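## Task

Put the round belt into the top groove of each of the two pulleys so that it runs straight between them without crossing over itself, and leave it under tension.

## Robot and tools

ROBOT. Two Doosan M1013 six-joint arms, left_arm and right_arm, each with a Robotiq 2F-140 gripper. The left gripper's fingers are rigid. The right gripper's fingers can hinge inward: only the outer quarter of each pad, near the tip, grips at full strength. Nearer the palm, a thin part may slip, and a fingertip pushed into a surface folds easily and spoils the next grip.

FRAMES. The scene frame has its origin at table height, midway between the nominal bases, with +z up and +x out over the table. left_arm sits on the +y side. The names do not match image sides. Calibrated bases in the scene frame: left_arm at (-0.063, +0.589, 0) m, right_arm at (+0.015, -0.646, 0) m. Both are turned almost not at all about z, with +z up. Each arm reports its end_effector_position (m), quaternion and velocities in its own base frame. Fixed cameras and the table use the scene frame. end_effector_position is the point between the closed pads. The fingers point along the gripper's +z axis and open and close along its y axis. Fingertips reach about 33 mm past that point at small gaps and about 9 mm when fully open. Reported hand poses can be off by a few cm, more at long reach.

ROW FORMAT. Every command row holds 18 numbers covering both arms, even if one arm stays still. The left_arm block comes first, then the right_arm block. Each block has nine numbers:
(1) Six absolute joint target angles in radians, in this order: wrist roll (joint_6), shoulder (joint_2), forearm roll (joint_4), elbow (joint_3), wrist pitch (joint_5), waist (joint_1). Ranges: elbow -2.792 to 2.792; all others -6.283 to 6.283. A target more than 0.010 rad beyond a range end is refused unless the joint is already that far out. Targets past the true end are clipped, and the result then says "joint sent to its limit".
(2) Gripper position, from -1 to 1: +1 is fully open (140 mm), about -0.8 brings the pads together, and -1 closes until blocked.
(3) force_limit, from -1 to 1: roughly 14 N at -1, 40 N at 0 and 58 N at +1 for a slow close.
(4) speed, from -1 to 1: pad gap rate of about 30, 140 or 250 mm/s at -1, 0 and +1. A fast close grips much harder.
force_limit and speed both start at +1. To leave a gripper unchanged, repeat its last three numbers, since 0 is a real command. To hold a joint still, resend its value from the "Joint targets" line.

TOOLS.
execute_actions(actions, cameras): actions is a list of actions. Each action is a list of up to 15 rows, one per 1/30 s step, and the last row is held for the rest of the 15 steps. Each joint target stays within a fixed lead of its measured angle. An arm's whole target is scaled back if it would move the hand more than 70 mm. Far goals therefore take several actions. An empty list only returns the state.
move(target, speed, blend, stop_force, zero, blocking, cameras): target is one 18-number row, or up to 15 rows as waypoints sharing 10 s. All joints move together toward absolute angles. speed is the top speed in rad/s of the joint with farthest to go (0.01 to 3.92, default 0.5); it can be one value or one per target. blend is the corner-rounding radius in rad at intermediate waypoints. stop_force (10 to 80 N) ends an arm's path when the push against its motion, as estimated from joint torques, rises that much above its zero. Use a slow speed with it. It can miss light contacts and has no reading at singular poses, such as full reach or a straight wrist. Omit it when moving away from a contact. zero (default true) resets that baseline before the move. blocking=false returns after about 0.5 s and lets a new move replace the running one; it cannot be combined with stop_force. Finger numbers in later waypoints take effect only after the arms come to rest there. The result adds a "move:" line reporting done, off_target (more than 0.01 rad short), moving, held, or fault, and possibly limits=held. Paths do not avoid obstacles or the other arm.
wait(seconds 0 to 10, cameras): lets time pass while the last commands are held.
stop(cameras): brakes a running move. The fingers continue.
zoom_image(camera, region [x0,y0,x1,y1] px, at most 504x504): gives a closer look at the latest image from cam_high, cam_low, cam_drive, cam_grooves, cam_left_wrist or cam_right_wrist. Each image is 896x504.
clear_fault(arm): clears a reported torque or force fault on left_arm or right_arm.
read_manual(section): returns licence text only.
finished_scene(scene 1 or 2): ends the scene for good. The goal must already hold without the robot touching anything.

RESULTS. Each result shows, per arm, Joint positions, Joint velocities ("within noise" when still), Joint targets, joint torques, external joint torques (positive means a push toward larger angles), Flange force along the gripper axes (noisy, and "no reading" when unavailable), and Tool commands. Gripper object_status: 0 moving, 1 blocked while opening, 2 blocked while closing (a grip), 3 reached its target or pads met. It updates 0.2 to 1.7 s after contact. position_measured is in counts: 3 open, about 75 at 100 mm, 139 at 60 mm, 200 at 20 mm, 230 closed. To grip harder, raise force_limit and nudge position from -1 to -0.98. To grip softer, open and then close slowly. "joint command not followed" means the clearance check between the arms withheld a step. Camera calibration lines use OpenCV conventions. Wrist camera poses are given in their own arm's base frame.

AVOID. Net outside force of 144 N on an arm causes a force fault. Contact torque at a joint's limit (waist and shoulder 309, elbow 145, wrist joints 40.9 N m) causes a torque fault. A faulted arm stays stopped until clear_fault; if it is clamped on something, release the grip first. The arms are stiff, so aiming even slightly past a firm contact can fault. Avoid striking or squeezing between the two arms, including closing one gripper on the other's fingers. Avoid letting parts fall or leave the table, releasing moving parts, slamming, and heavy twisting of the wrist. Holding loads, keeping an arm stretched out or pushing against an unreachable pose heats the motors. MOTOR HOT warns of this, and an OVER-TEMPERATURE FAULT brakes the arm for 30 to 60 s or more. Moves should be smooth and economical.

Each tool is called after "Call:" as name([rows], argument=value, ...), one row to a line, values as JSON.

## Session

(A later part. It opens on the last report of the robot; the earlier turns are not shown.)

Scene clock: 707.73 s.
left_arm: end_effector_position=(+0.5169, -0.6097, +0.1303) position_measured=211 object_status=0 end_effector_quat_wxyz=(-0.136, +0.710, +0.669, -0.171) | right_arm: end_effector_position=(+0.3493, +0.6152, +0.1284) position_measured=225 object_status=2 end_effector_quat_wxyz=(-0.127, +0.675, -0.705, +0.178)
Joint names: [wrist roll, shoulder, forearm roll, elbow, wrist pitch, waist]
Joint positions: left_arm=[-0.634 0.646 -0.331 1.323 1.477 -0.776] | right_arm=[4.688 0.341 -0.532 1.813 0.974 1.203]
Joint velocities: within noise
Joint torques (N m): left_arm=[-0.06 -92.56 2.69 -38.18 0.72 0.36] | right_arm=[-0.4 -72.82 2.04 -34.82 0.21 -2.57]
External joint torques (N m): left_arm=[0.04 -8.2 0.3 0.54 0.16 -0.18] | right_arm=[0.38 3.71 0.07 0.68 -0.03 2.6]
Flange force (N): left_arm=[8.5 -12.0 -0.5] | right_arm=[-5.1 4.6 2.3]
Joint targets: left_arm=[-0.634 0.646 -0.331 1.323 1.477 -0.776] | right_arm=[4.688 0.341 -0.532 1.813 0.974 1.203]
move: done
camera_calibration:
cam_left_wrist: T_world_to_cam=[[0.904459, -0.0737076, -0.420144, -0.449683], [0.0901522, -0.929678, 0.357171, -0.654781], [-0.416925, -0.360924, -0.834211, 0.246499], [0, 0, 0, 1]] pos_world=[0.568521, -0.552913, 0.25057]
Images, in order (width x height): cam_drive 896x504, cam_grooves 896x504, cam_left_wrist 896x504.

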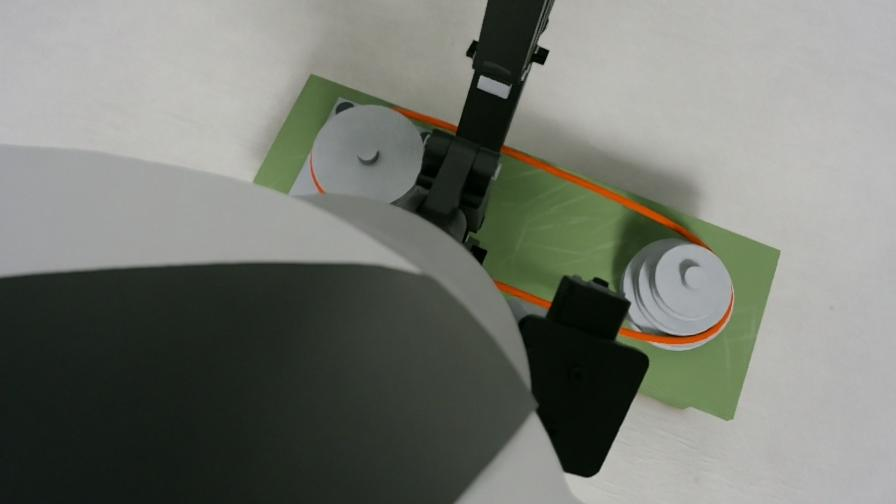

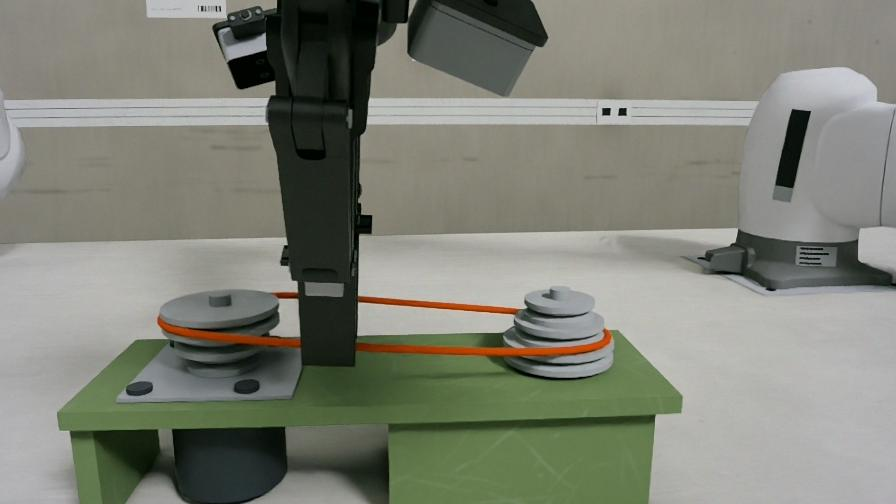

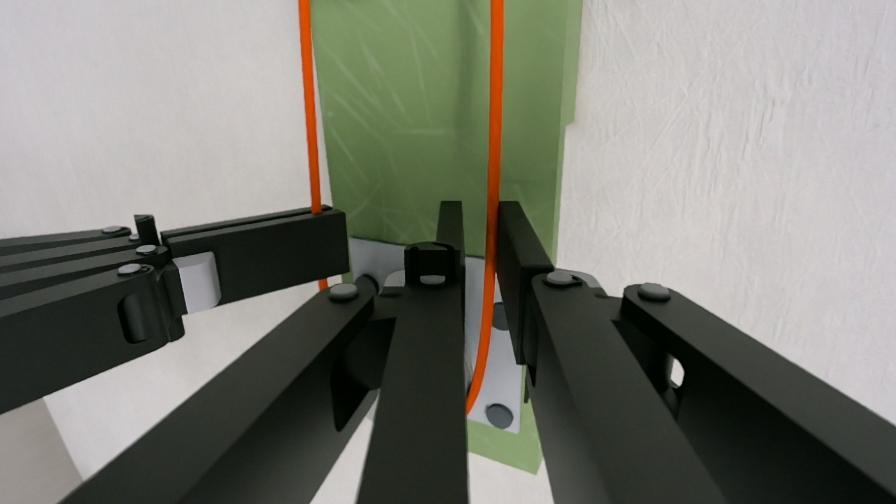

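Call:
move([
  [-0.6314, 0.6487, -0.3308, 1.3274, 1.4696, -0.7761, -0.65, -1, -1, 4.6882, 0.3410, -0.5317, 1.8126, 0.9742, 1.2033, -1, -1, -1],
  [-0.6021, 0.5936, -0.2713, 1.4445, 1.4553, -0.7284, -0.65, -1, -1, 4.6882, 0.3410, -0.5317, 1.8126, 0.9742, 1.2033, -1, -1, -1],
], speed=[0.02, 0.06], cameras=["cam_grooves", "cam_drive", "cam_left_wrist"])

Call:
zoom_image(camera="cam_grooves", region=[130, 250, 630, 420])

Scene clock: 720.00 s.
left_arm: end_effector_position=(+0.5138, -0.5307, +0.1133) position_measured=211 object_status=3 end_effector_quat_wxyz=(-0.157, +0.706, +0.674, -0.149) | right_arm: end_effector_position=(+0.3493, +0.6151, +0.1284) position_measured=225 object_status=2 end_effector_quat_wxyz=(-0.127, +0.675, -0.705, +0.178)
Joint names: [wrist roll, shoulder, forearm roll, elbow, wrist pitch, waist]
Joint positions: left_arm=[-0.602 0.594 -0.271 1.445 1.455 -0.728] | right_arm=[4.688 0.341 -0.532 1.813 0.974 1.203]
Joint velocities: within noise
Joint torques (N m): left_arm=[-0.15 -87.67 2.78 -36.86 0.81 0.35] | right_arm=[-0.43 -73 1.99 -34.72 0.23 -2.32]
External joint torques (N m): left_arm=[0.13 -7.64 0.34 0.2 0.18 -0.58] | right_arm=[0.4 4.28 0.11 0.75 -0.04 2.23]
Flange force (N): left_arm=[6.6 -10.9 -1.2] | right_arm=[-5.6 4.3 3.1]
Joint targets: left_arm=[-0.602 0.594 -0.271 1.444 1.455 -0.728] | right_arm=[4.688 0.341 -0.532 1.813 0.974 1.203]
move: done
camera_calibration:
cam_left_wrist: T_world_to_cam=[[0.905785, -0.0478705, -0.421025, -0.43517], [0.0890857, -0.949878, 0.299658, -0.578687], [-0.414268, -0.308933, -0.856121, 0.28822], [0, 0, 0, 1]] pos_world=[0.565123, -0.481473, 0.236942]
Images, in order (width x height): cam_drive 896x504, cam_grooves 896x504, cam_left_wrist 896x504.

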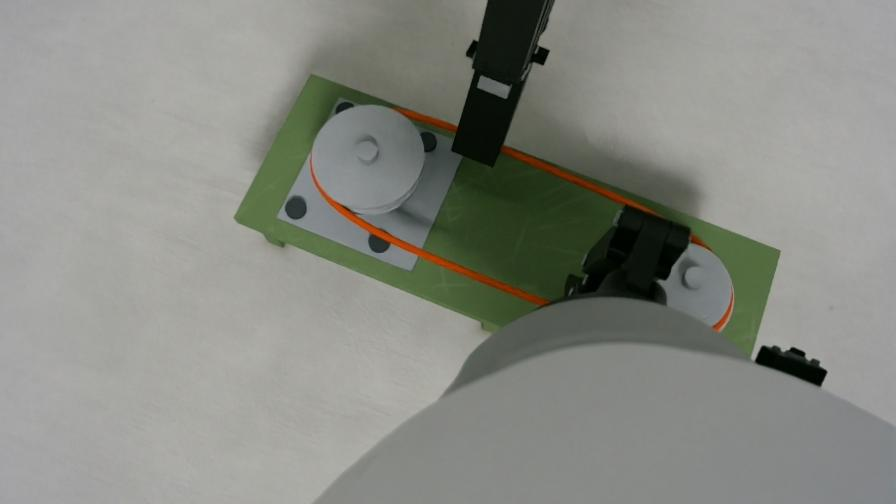

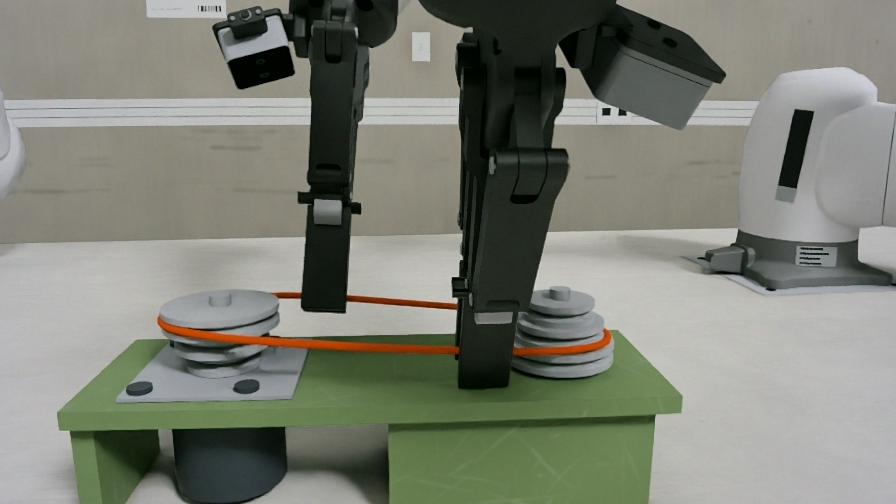

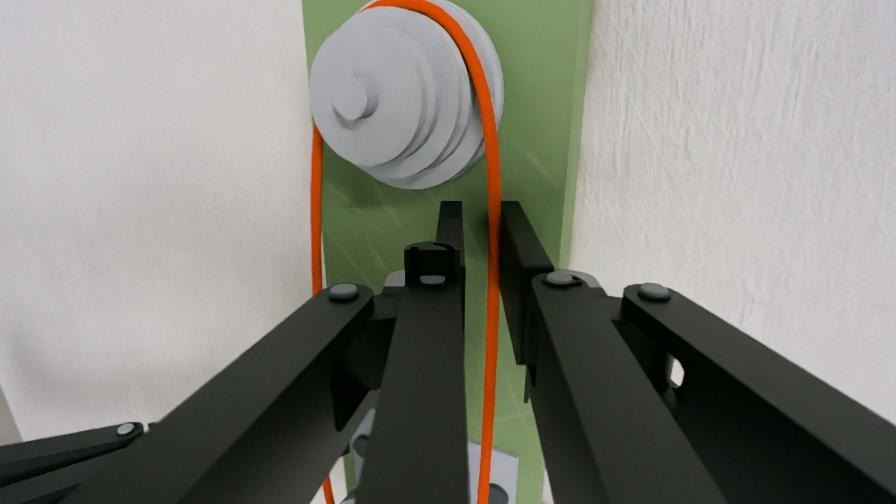

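Scaled by 1.008 from the camera's 896x504 image, which has a finer 1280x720 frame.

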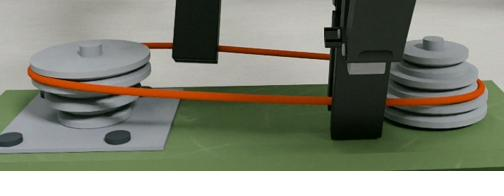

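Call:
move([
  [-0.6040, 0.5933, -0.2703, 1.4297, 1.4705, -0.7256, -0.65, -1, -1, 4.6882, 0.3410, -0.5317, 1.8126, 0.9742, 1.2033, -1, -1, -1],
  [-0.6040, 0.5933, -0.2703, 1.4297, 1.4705, -0.7256, -1, -1, -1, 4.6882, 0.3410, -0.5317, 1.8126, 0.9742, 1.2033, -1, -1, -1],
], speed=0.03, cameras=["cam_grooves", "cam_left_wrist"])

Call:
zoom_image(camera="cam_grooves", region=[430, 260, 640, 400])

Call:
zoom_image(camera="cam_grooves", region=[130, 280, 300, 400])

Scene clock: 739.07 s.
left_arm: end_effector_position=(+0.5179, -0.5314, +0.1210) position_measured=225 object_status=2 end_effector_quat_wxyz=(-0.157, +0.706, +0.674, -0.150) | right_arm: end_effector_position=(+0.3493, +0.6151, +0.1284) position_measured=225 object_status=2 end_effector_quat_wxyz=(-0.127, +0.675, -0.705, +0.178)
Joint names: [wrist roll, shoulder, forearm roll, elbow, wrist pitch, waist]
Joint positions: left_arm=[-0.604 0.593 -0.27 1.43 1.471 -0.726] | right_arm=[4.688 0.341 -0.532 1.813 0.974 1.203]
Joint velocities: within noise
Joint torques (N m): left_arm=[-0.09 -87.05 2.65 -36.93 0.86 -0.02] | right_arm=[-0.4 -73.07 2.01 -34.75 0.19 -2.32]
External joint torques (N m): left_arm=[0.07 -8.41 0.48 0.06 0.14 -0.42] | right_arm=[0.38 4.33 0.11 0.7 -0.02 2.31]
Flange force (N): left_arm=[7.2 -11.7 -1.3] | right_arm=[-5.8 4.3 3.0]
Joint targets: left_arm=[-0.604 0.593 -0.270 1.430 1.470 -0.726] | right_arm=[4.688 0.341 -0.532 1.813 0.974 1.203]
move: done
camera_calibration:
cam_left_wrist: T_world_to_cam=[[0.905693, -0.0476622, -0.421246, -0.435469], [0.0894697, -0.949789, 0.299828, -0.582241], [-0.414385, -0.309241, -0.855953, 0.296171], [0, 0, 0, 1]] pos_world=[0.569223, -0.482173, 0.244641]
Images, in order (width x height): cam_grooves 896x504, cam_left_wrist 896x504.

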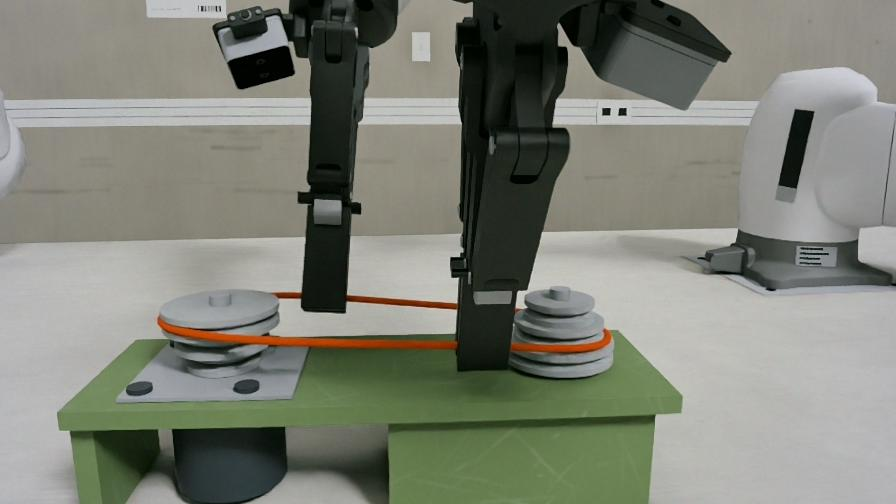

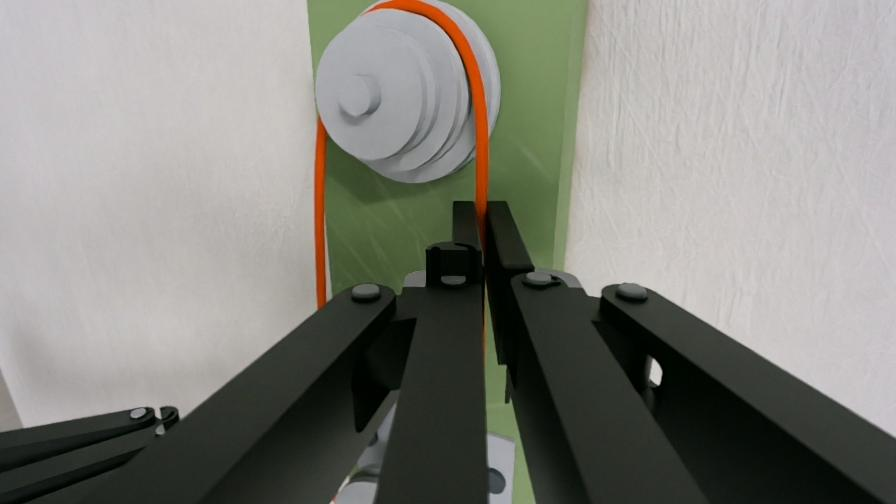

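Scaled by 2.400 from the camera's 896x504 image, which has a finer 1280x720 frame.

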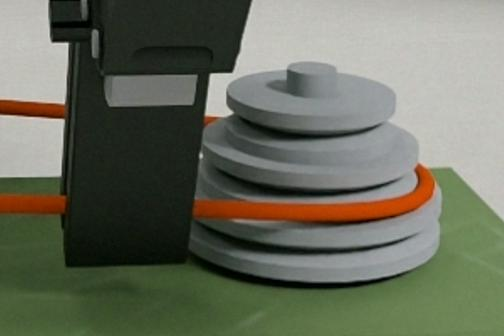

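Scaled by 2.965 from the camera's 896x504 image, which has a finer 1280x720 frame.

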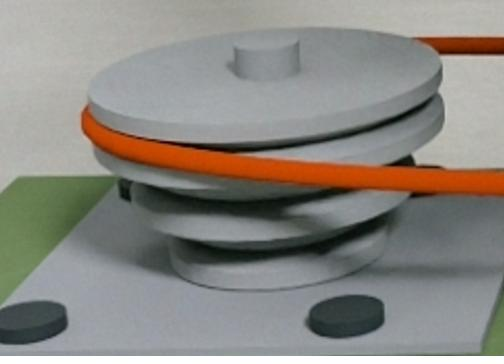

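Call:
move(target=[-0.5643, 0.5709, -0.3031, 1.4506, 1.4478, -0.7086, -1, -1, -1, 4.6882, 0.3410, -0.5317, 1.8126, 0.9742, 1.2033, -1, -1, -1], speed=0.03, cameras=["cam_grooves", "cam_left_wrist"])

Call:
zoom_image(camera="cam_grooves", region=[430, 260, 640, 400])

Call:
zoom_image(camera="cam_grooves", region=[130, 280, 300, 400])

Scene clock: 765.53 s.
left_arm: end_effector_position=(+0.5185, -0.5287, +0.1294) position_measured=225 object_status=2 end_effector_quat_wxyz=(-0.138, +0.710, +0.670, -0.167) | right_arm: end_effector_position=(+0.3493, +0.6151, +0.1284) position_measured=225 object_status=2 end_effector_quat_wxyz=(-0.127, +0.675, -0.705, +0.178)
Joint names: [wrist roll, shoulder, forearm roll, elbow, wrist pitch, waist]
Joint positions: left_arm=[-0.564 0.571 -0.303 1.451 1.448 -0.709] | right_arm=[4.688 0.341 -0.532 1.813 0.974 1.203]
Joint velocities: within noise
Joint torques (N m): left_arm=[-0.06 -85.46 2.89 -36.65 0.93 0.21] | right_arm=[-0.39 -73.11 2.02 -35.11 -0.08 -2.16]
External joint torques (N m): left_arm=[0.04 -8.1 0.14 -0.21 0 -0.36] | right_arm=[0.37 4.24 0.09 0.97 0.26 2.09]
Flange force (N): left_arm=[6.0 -11.2 -1.7] | right_arm=[-5.2 4.1 2.8]
Joint targets: left_arm=[-0.564 0.571 -0.303 1.451 1.448 -0.709] | right_arm=[4.688 0.341 -0.532 1.813 0.974 1.203]
move: done
camera_calibration:
cam_left_wrist: T_world_to_cam=[[0.905822, -0.0685601, -0.418074, -0.443867], [0.0904626, -0.932759, 0.348965, -0.580074], [-0.413888, -0.35392, -0.838712, 0.278297], [0, 0, 0, 1]] pos_world=[0.569724, -0.473006, 0.250267]
Images, in order (width x height): cam_grooves 896x504, cam_left_wrist 896x504.

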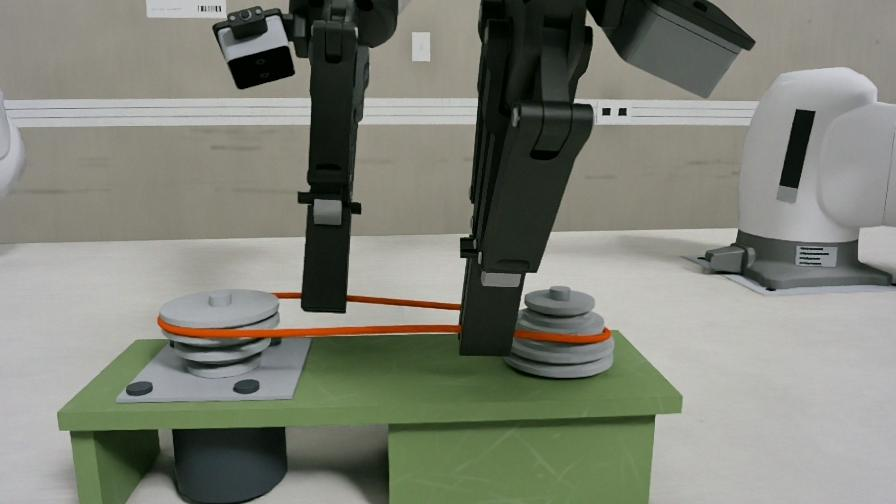

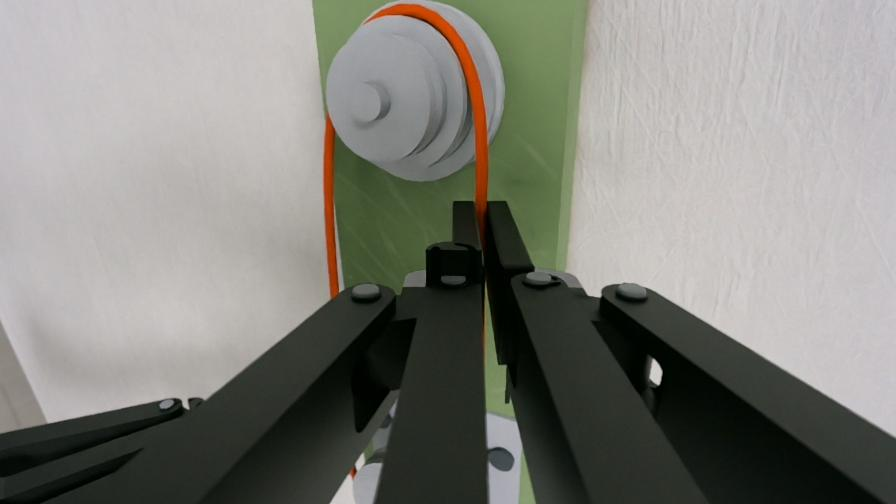

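Scaled by 2.400 from the camera's 896x504 image, which has a finer 1280x720 frame.

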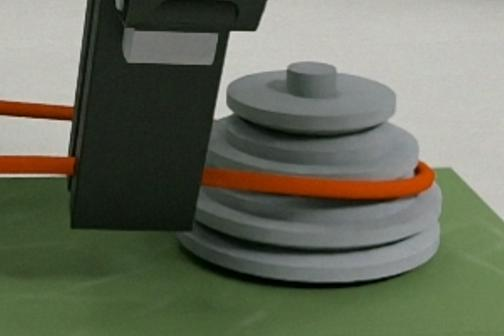

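Scaled by 2.965 from the camera's 896x504 image, which has a finer 1280x720 frame.

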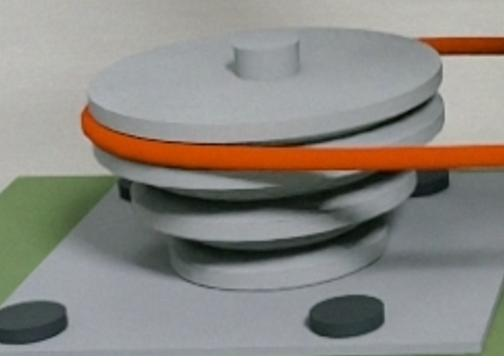

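Call:
move([
  [-0.5643, 0.5709, -0.3031, 1.4506, 1.4478, -0.7086, -1, -1, -1, 4.6882, 0.3410, -0.5317, 1.8126, 0.9742, 1.2033, -0.65, -1, -1],
  [-0.5643, 0.5709, -0.3031, 1.4506, 1.4478, -0.7086, -1, -1, -1, 4.6930, 0.3448, -0.5347, 1.8160, 0.9680, 1.2033, -0.65, -1, -1],
], speed=0.02, cameras=["cam_grooves", "cam_drive", "cam_right_wrist"])

Call:
zoom_image(camera="cam_grooves", region=[130, 260, 430, 400])

Scene clock: 804.30 s.
left_arm: end_effector_position=(+0.5185, -0.5287, +0.1294) position_measured=225 object_status=2 end_effector_quat_wxyz=(-0.138, +0.710, +0.670, -0.167) | right_arm: end_effector_position=(+0.3494, +0.6151, +0.1243) position_measured=211 object_status=3 end_effector_quat_wxyz=(-0.127, +0.675, -0.705, +0.178)
Joint names: [wrist roll, shoulder, forearm roll, elbow, wrist pitch, waist]
Joint positions: left_arm=[-0.564 0.571 -0.303 1.451 1.448 -0.709] | right_arm=[4.693 0.345 -0.535 1.816 0.968 1.203]
Joint velocities: within noise
Joint torques (N m): left_arm=[-0.01 -86.24 2.65 -36.87 0.82 -0.07] | right_arm=[-0.4 -72.95 1.97 -34.47 0.19 -2.19]
External joint torques (N m): left_arm=[-0.01 -7.25 0.39 0.06 0.12 0.12] | right_arm=[0.38 3.53 0.14 0.45 0 2.26]
Flange force (N): left_arm=[6.2 -10.0 -1.5] | right_arm=[-5.1 4.0 2.2]
Joint targets: left_arm=[-0.564 0.571 -0.303 1.451 1.448 -0.709] | right_arm=[4.693 0.345 -0.535 1.816 0.968 1.203]
move: done
camera_calibration:
cam_right_wrist: T_world_to_cam=[[-0.906178, 0.0293531, -0.421877, 0.363226], [-0.0965223, 0.956901, 0.273906, -0.587249], [0.411734, 0.288928, -0.864289, -0.072238], [0, 0, 0, 1]] pos_world=[0.302208, 0.572149, 0.251653]
Images, in order (width x height): cam_drive 896x504, cam_grooves 896x504, cam_right_wrist 896x504.

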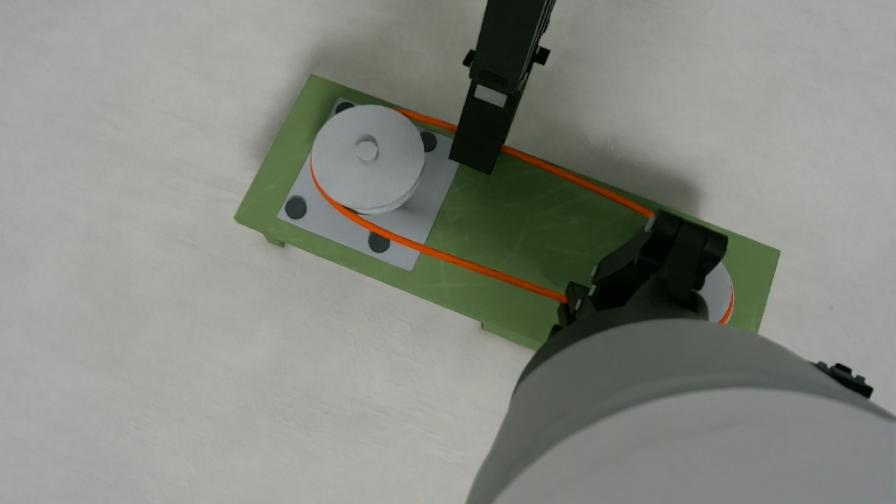

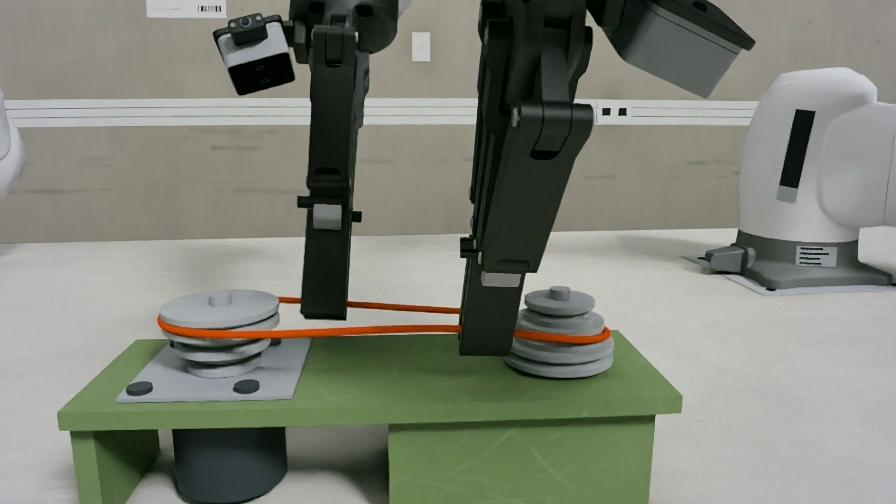

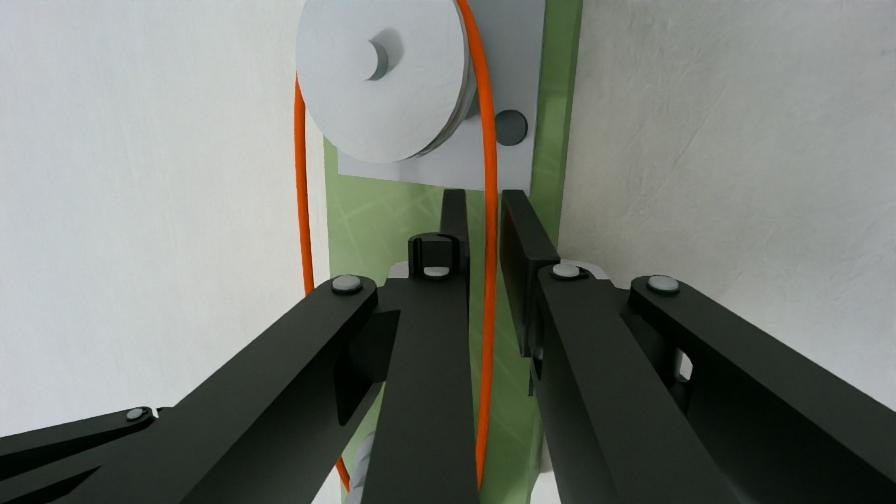

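Scaled by 1.680 from the camera's 896x504 image, which has a finer 1280x720 frame.

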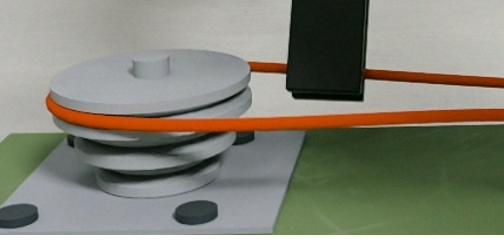

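Call:
move(target=[-0.5643, 0.5709, -0.3031, 1.4506, 1.4478, -0.7086, -1, -1, -1, 4.7121, 0.4312, -0.5206, 1.6951, 0.9495, 1.2204, -0.65, -1, -1], speed=0.06, cameras=["cam_grooves", "cam_drive", "cam_right_wrist"])

Call:
zoom_image(camera="cam_grooves", region=[130, 260, 430, 400])

Call:
zoom_image(camera="cam_drive", region=[420, 130, 800, 340])

Scene clock: 816.73 s.
left_arm: end_effector_position=(+0.5185, -0.5287, +0.1294) position_measured=225 object_status=2 end_effector_quat_wxyz=(-0.138, +0.710, +0.670, -0.167) | right_arm: end_effector_position=(+0.3599, +0.6934, +0.1196) position_measured=211 object_status=3 end_effector_quat_wxyz=(-0.149, +0.671, -0.710, +0.157)
Joint names: [wrist roll, shoulder, forearm roll, elbow, wrist pitch, waist]
Joint positions: left_arm=[-0.564 0.571 -0.303 1.451 1.448 -0.709] | right_arm=[4.712 0.431 -0.521 1.695 0.949 1.22]
Joint velocities: within noise
Joint torques (N m): left_arm=[-0.07 -86.27 2.61 -37.23 0.76 0.26] | right_arm=[-0.41 -82.71 2.11 -35.66 0.06 -2.44]
External joint torques (N m): left_arm=[0.05 -7.25 0.42 0.46 0.18 -0.2] | right_arm=[0.39 4.38 0.1 0.75 -0.02 2.37]
Flange force (N): left_arm=[6.5 -10.8 -0.9] | right_arm=[-5.2 4.2 3.2]
Joint targets: left_arm=[-0.564 0.571 -0.303 1.451 1.448 -0.709] | right_arm=[4.712 0.431 -0.521 1.695 0.950 1.220]
move: done
camera_calibration:
cam_right_wrist: T_world_to_cam=[[-0.904984, 0.0552552, -0.421843, 0.350014], [-0.0973631, 0.938319, 0.33178, -0.653605], [0.414156, 0.341327, -0.843784, -0.142909], [0, 0, 0, 1]] pos_world=[0.312307, 0.642729, 0.24392]
Images, in order (width x height): cam_drive 896x504, cam_grooves 896x504, cam_right_wrist 896x504.

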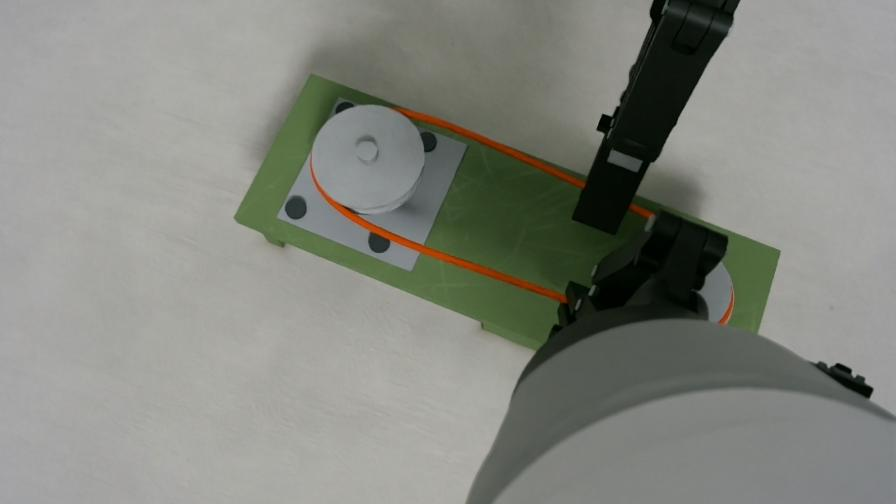

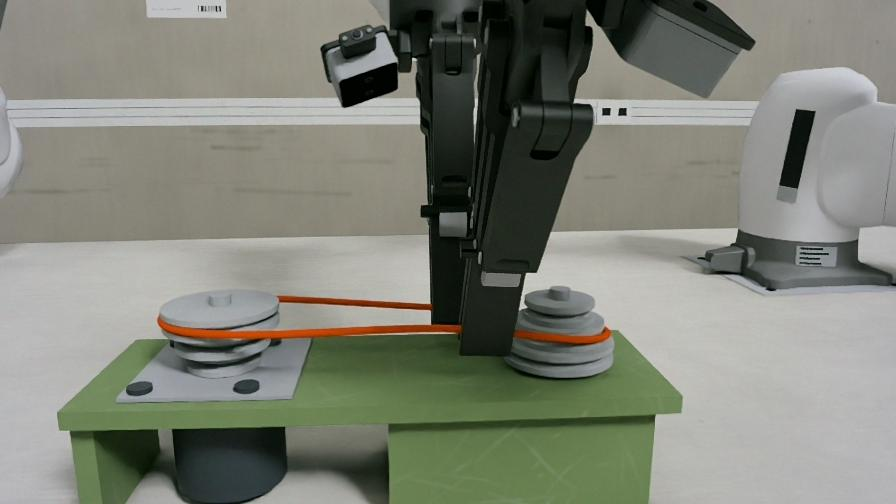

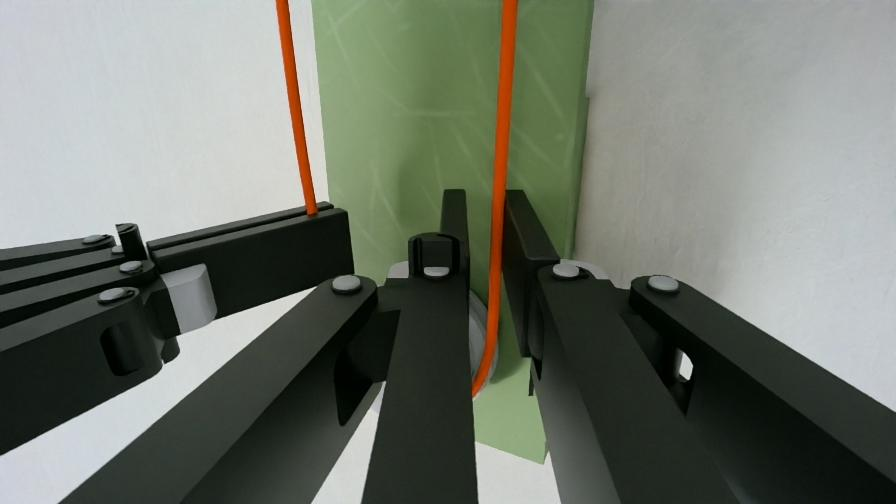

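Scaled by 1.680 from the camera's 896x504 image, which has a finer 1280x720 frame.

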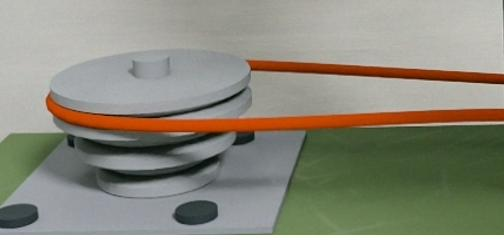

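Scaled by 1.326 from the camera's 896x504 image, which has a finer 1280x720 frame.

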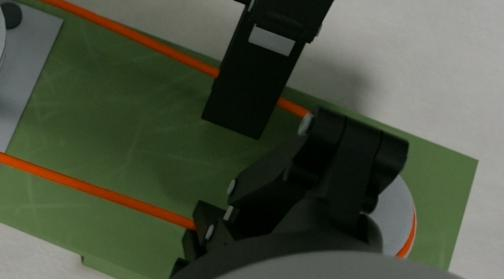

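Call:
move([
  [-0.5643, 0.5709, -0.3031, 1.4506, 1.4478, -0.7086, -1, -1, -1, 4.7079, 0.4216, -0.5149, 1.6904, 0.9641, 1.2259, -0.65, -1, -1],
  [-0.5643, 0.5709, -0.3031, 1.4506, 1.4478, -0.7086, -1, -1, -1, 4.7079, 0.4216, -0.5149, 1.6904, 0.9641, 1.2259, -1, -1, -1],
], speed=0.03, cameras=["cam_grooves", "cam_drive", "cam_right_wrist"])

Call:
zoom_image(camera="cam_grooves", region=[130, 260, 430, 400])

Call:
zoom_image(camera="cam_grooves", region=[420, 260, 640, 400])

Scene clock: 830.00 s.
left_arm: end_effector_position=(+0.5185, -0.5287, +0.1294) position_measured=225 object_status=2 end_effector_quat_wxyz=(-0.138, +0.710, +0.670, -0.167) | right_arm: end_effector_position=(+0.3554, +0.6935, +0.1288) position_measured=225 object_status=2 end_effector_quat_wxyz=(-0.149, +0.671, -0.710, +0.157)
Joint names: [wrist roll, shoulder, forearm roll, elbow, wrist pitch, waist]
Joint positions: left_arm=[-0.564 0.571 -0.303 1.451 1.448 -0.709] | right_arm=[4.708 0.422 -0.515 1.69 0.964 1.226]
Joint velocities: within noise
Joint torques (N m): left_arm=[-0.07 -85.66 2.61 -37.11 0.82 -0.19] | right_arm=[-0.39 -82.3 2.12 -36.1 0.03 -2.32]
External joint torques (N m): left_arm=[0.05 -8.06 0.43 0.06 0.11 -0.15] | right_arm=[0.37 4.43 0.14 0.8 0 2.35]
Flange force (N): left_arm=[6.7 -11.3 -1.6] | right_arm=[-5.3 4.2 3.2]
Joint targets: left_arm=[-0.564 0.571 -0.303 1.451 1.448 -0.709] | right_arm=[4.708 0.422 -0.515 1.690 0.964 1.226]
move: done
camera_calibration:
cam_right_wrist: T_world_to_cam=[[-0.905219, 0.0551516, -0.421351, 0.350055], [-0.0973536, 0.938255, 0.331962, -0.657211], [0.413643, 0.341519, -0.843957, -0.133238], [0, 0, 0, 1]] pos_world=[0.308007, 0.642829, 0.253218]
Images, in order (width x height): cam_drive 896x504, cam_grooves 896x504, cam_right_wrist 896x504.

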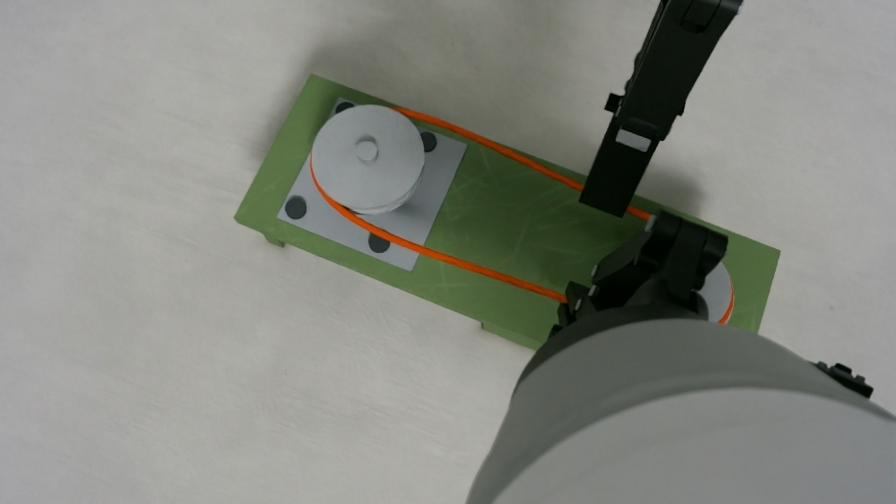

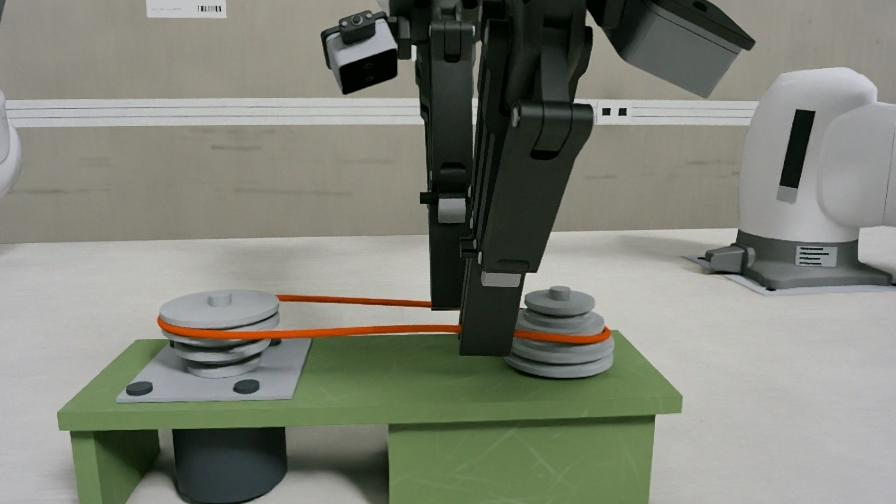

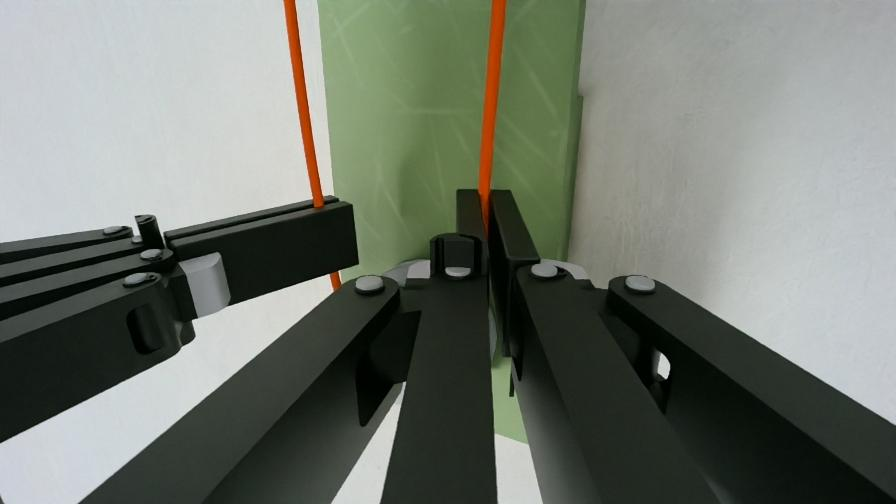

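Scaled by 1.680 from the camera's 896x504 image, which has a finer 1280x720 frame.

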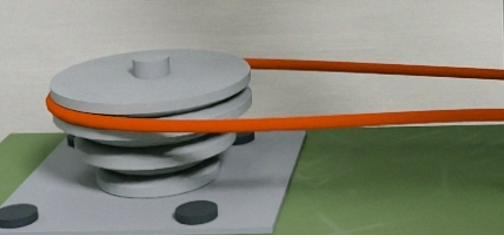

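Scaled by 2.291 from the camera's 896x504 image, which has a finer 1280x720 frame.

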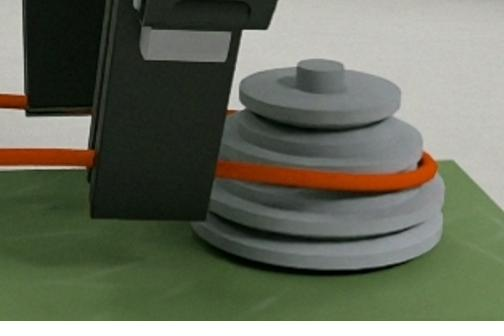

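Call:
move(target=[-0.5385, 0.5573, -0.3257, 1.4673, 1.4282, -0.6994, -1, -1, -1, 4.6630, 0.4538, -0.5076, 1.6246, 1.0772, 1.2367, -1, -1, -1], speed=0.05, cameras=["cam_grooves", "cam_drive", "cam_left_wrist"])

Call:
zoom_image(camera="cam_grooves", region=[130, 260, 430, 400])

Call:
zoom_image(camera="cam_grooves", region=[420, 260, 640, 400])

Scene clock: 866.37 s.
left_arm: end_effector_position=(+0.5177, -0.5281, +0.1326) position_measured=225 object_status=2 end_effector_quat_wxyz=(-0.125, +0.712, +0.668, -0.178) | right_arm: end_effector_position=(+0.3556, +0.6955, +0.1378) position_measured=225 object_status=2 end_effector_quat_wxyz=(-0.118, +0.677, -0.702, +0.186)
Joint names: [wrist roll, shoulder, forearm roll, elbow, wrist pitch, waist]
Joint positions: left_arm=[-0.538 0.557 -0.326 1.467 1.428 -0.699] | right_arm=[4.663 0.454 -0.508 1.625 1.077 1.237]
Joint velocities: within noise
Joint torques (N m): left_arm=[-0.1 -84.53 2.64 -37.03 0.86 -0.32] | right_arm=[-0.41 -86.21 2.1 -36.71 0.21 -2.5]
External joint torques (N m): left_arm=[0.08 -7.67 0.29 0.28 0.04 -0.06] | right_arm=[0.39 5.21 0.14 1.01 0 2.47]
Flange force (N): left_arm=[6.4 -11.2 -1.3] | right_arm=[-6.3 4.2 3.2]
Joint targets: left_arm=[-0.538 0.557 -0.326 1.467 1.428 -0.699] | right_arm=[4.663 0.454 -0.508 1.625 1.077 1.237]
move: done
camera_calibration:
cam_left_wrist: T_world_to_cam=[[0.906554, -0.081828, -0.414082, -0.449618], [0.0909737, -0.920092, 0.380992, -0.578302], [-0.412169, -0.38306, -0.826669, 0.263028], [0, 0, 0, 1]] pos_world=[0.568625, -0.468127, 0.251586]
Images, in order (width x height): cam_drive 896x504, cam_grooves 896x504, cam_left_wrist 896x504.

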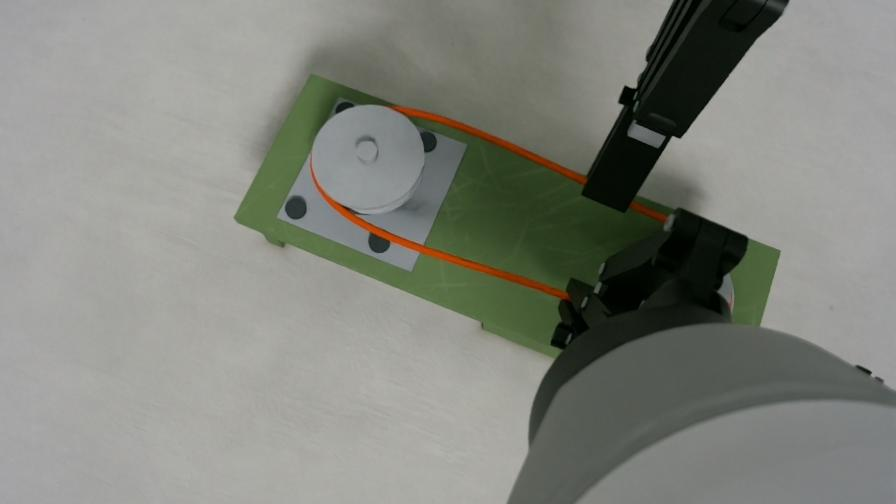

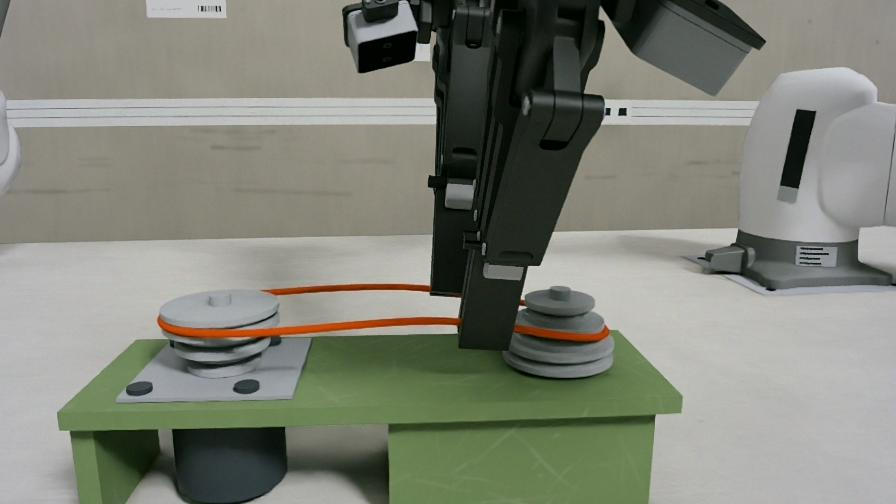

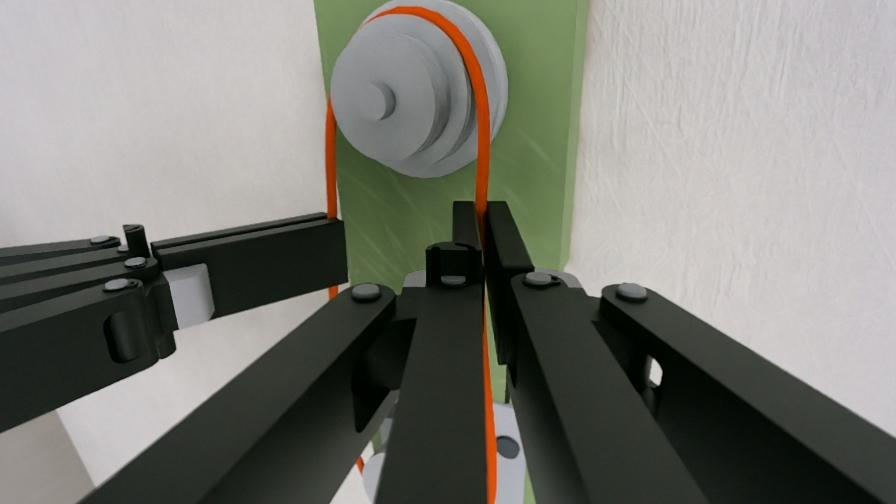

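Scaled by 1.680 from the camera's 896x504 image, which has a finer 1280x720 frame.

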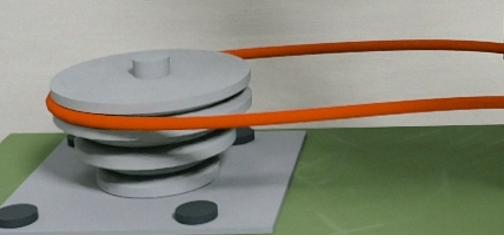

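Scaled by 2.291 from the camera's 896x504 image, which has a finer 1280x720 frame.

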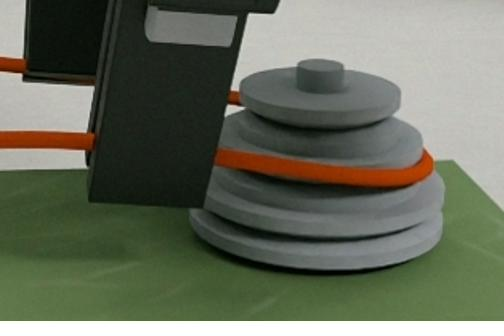

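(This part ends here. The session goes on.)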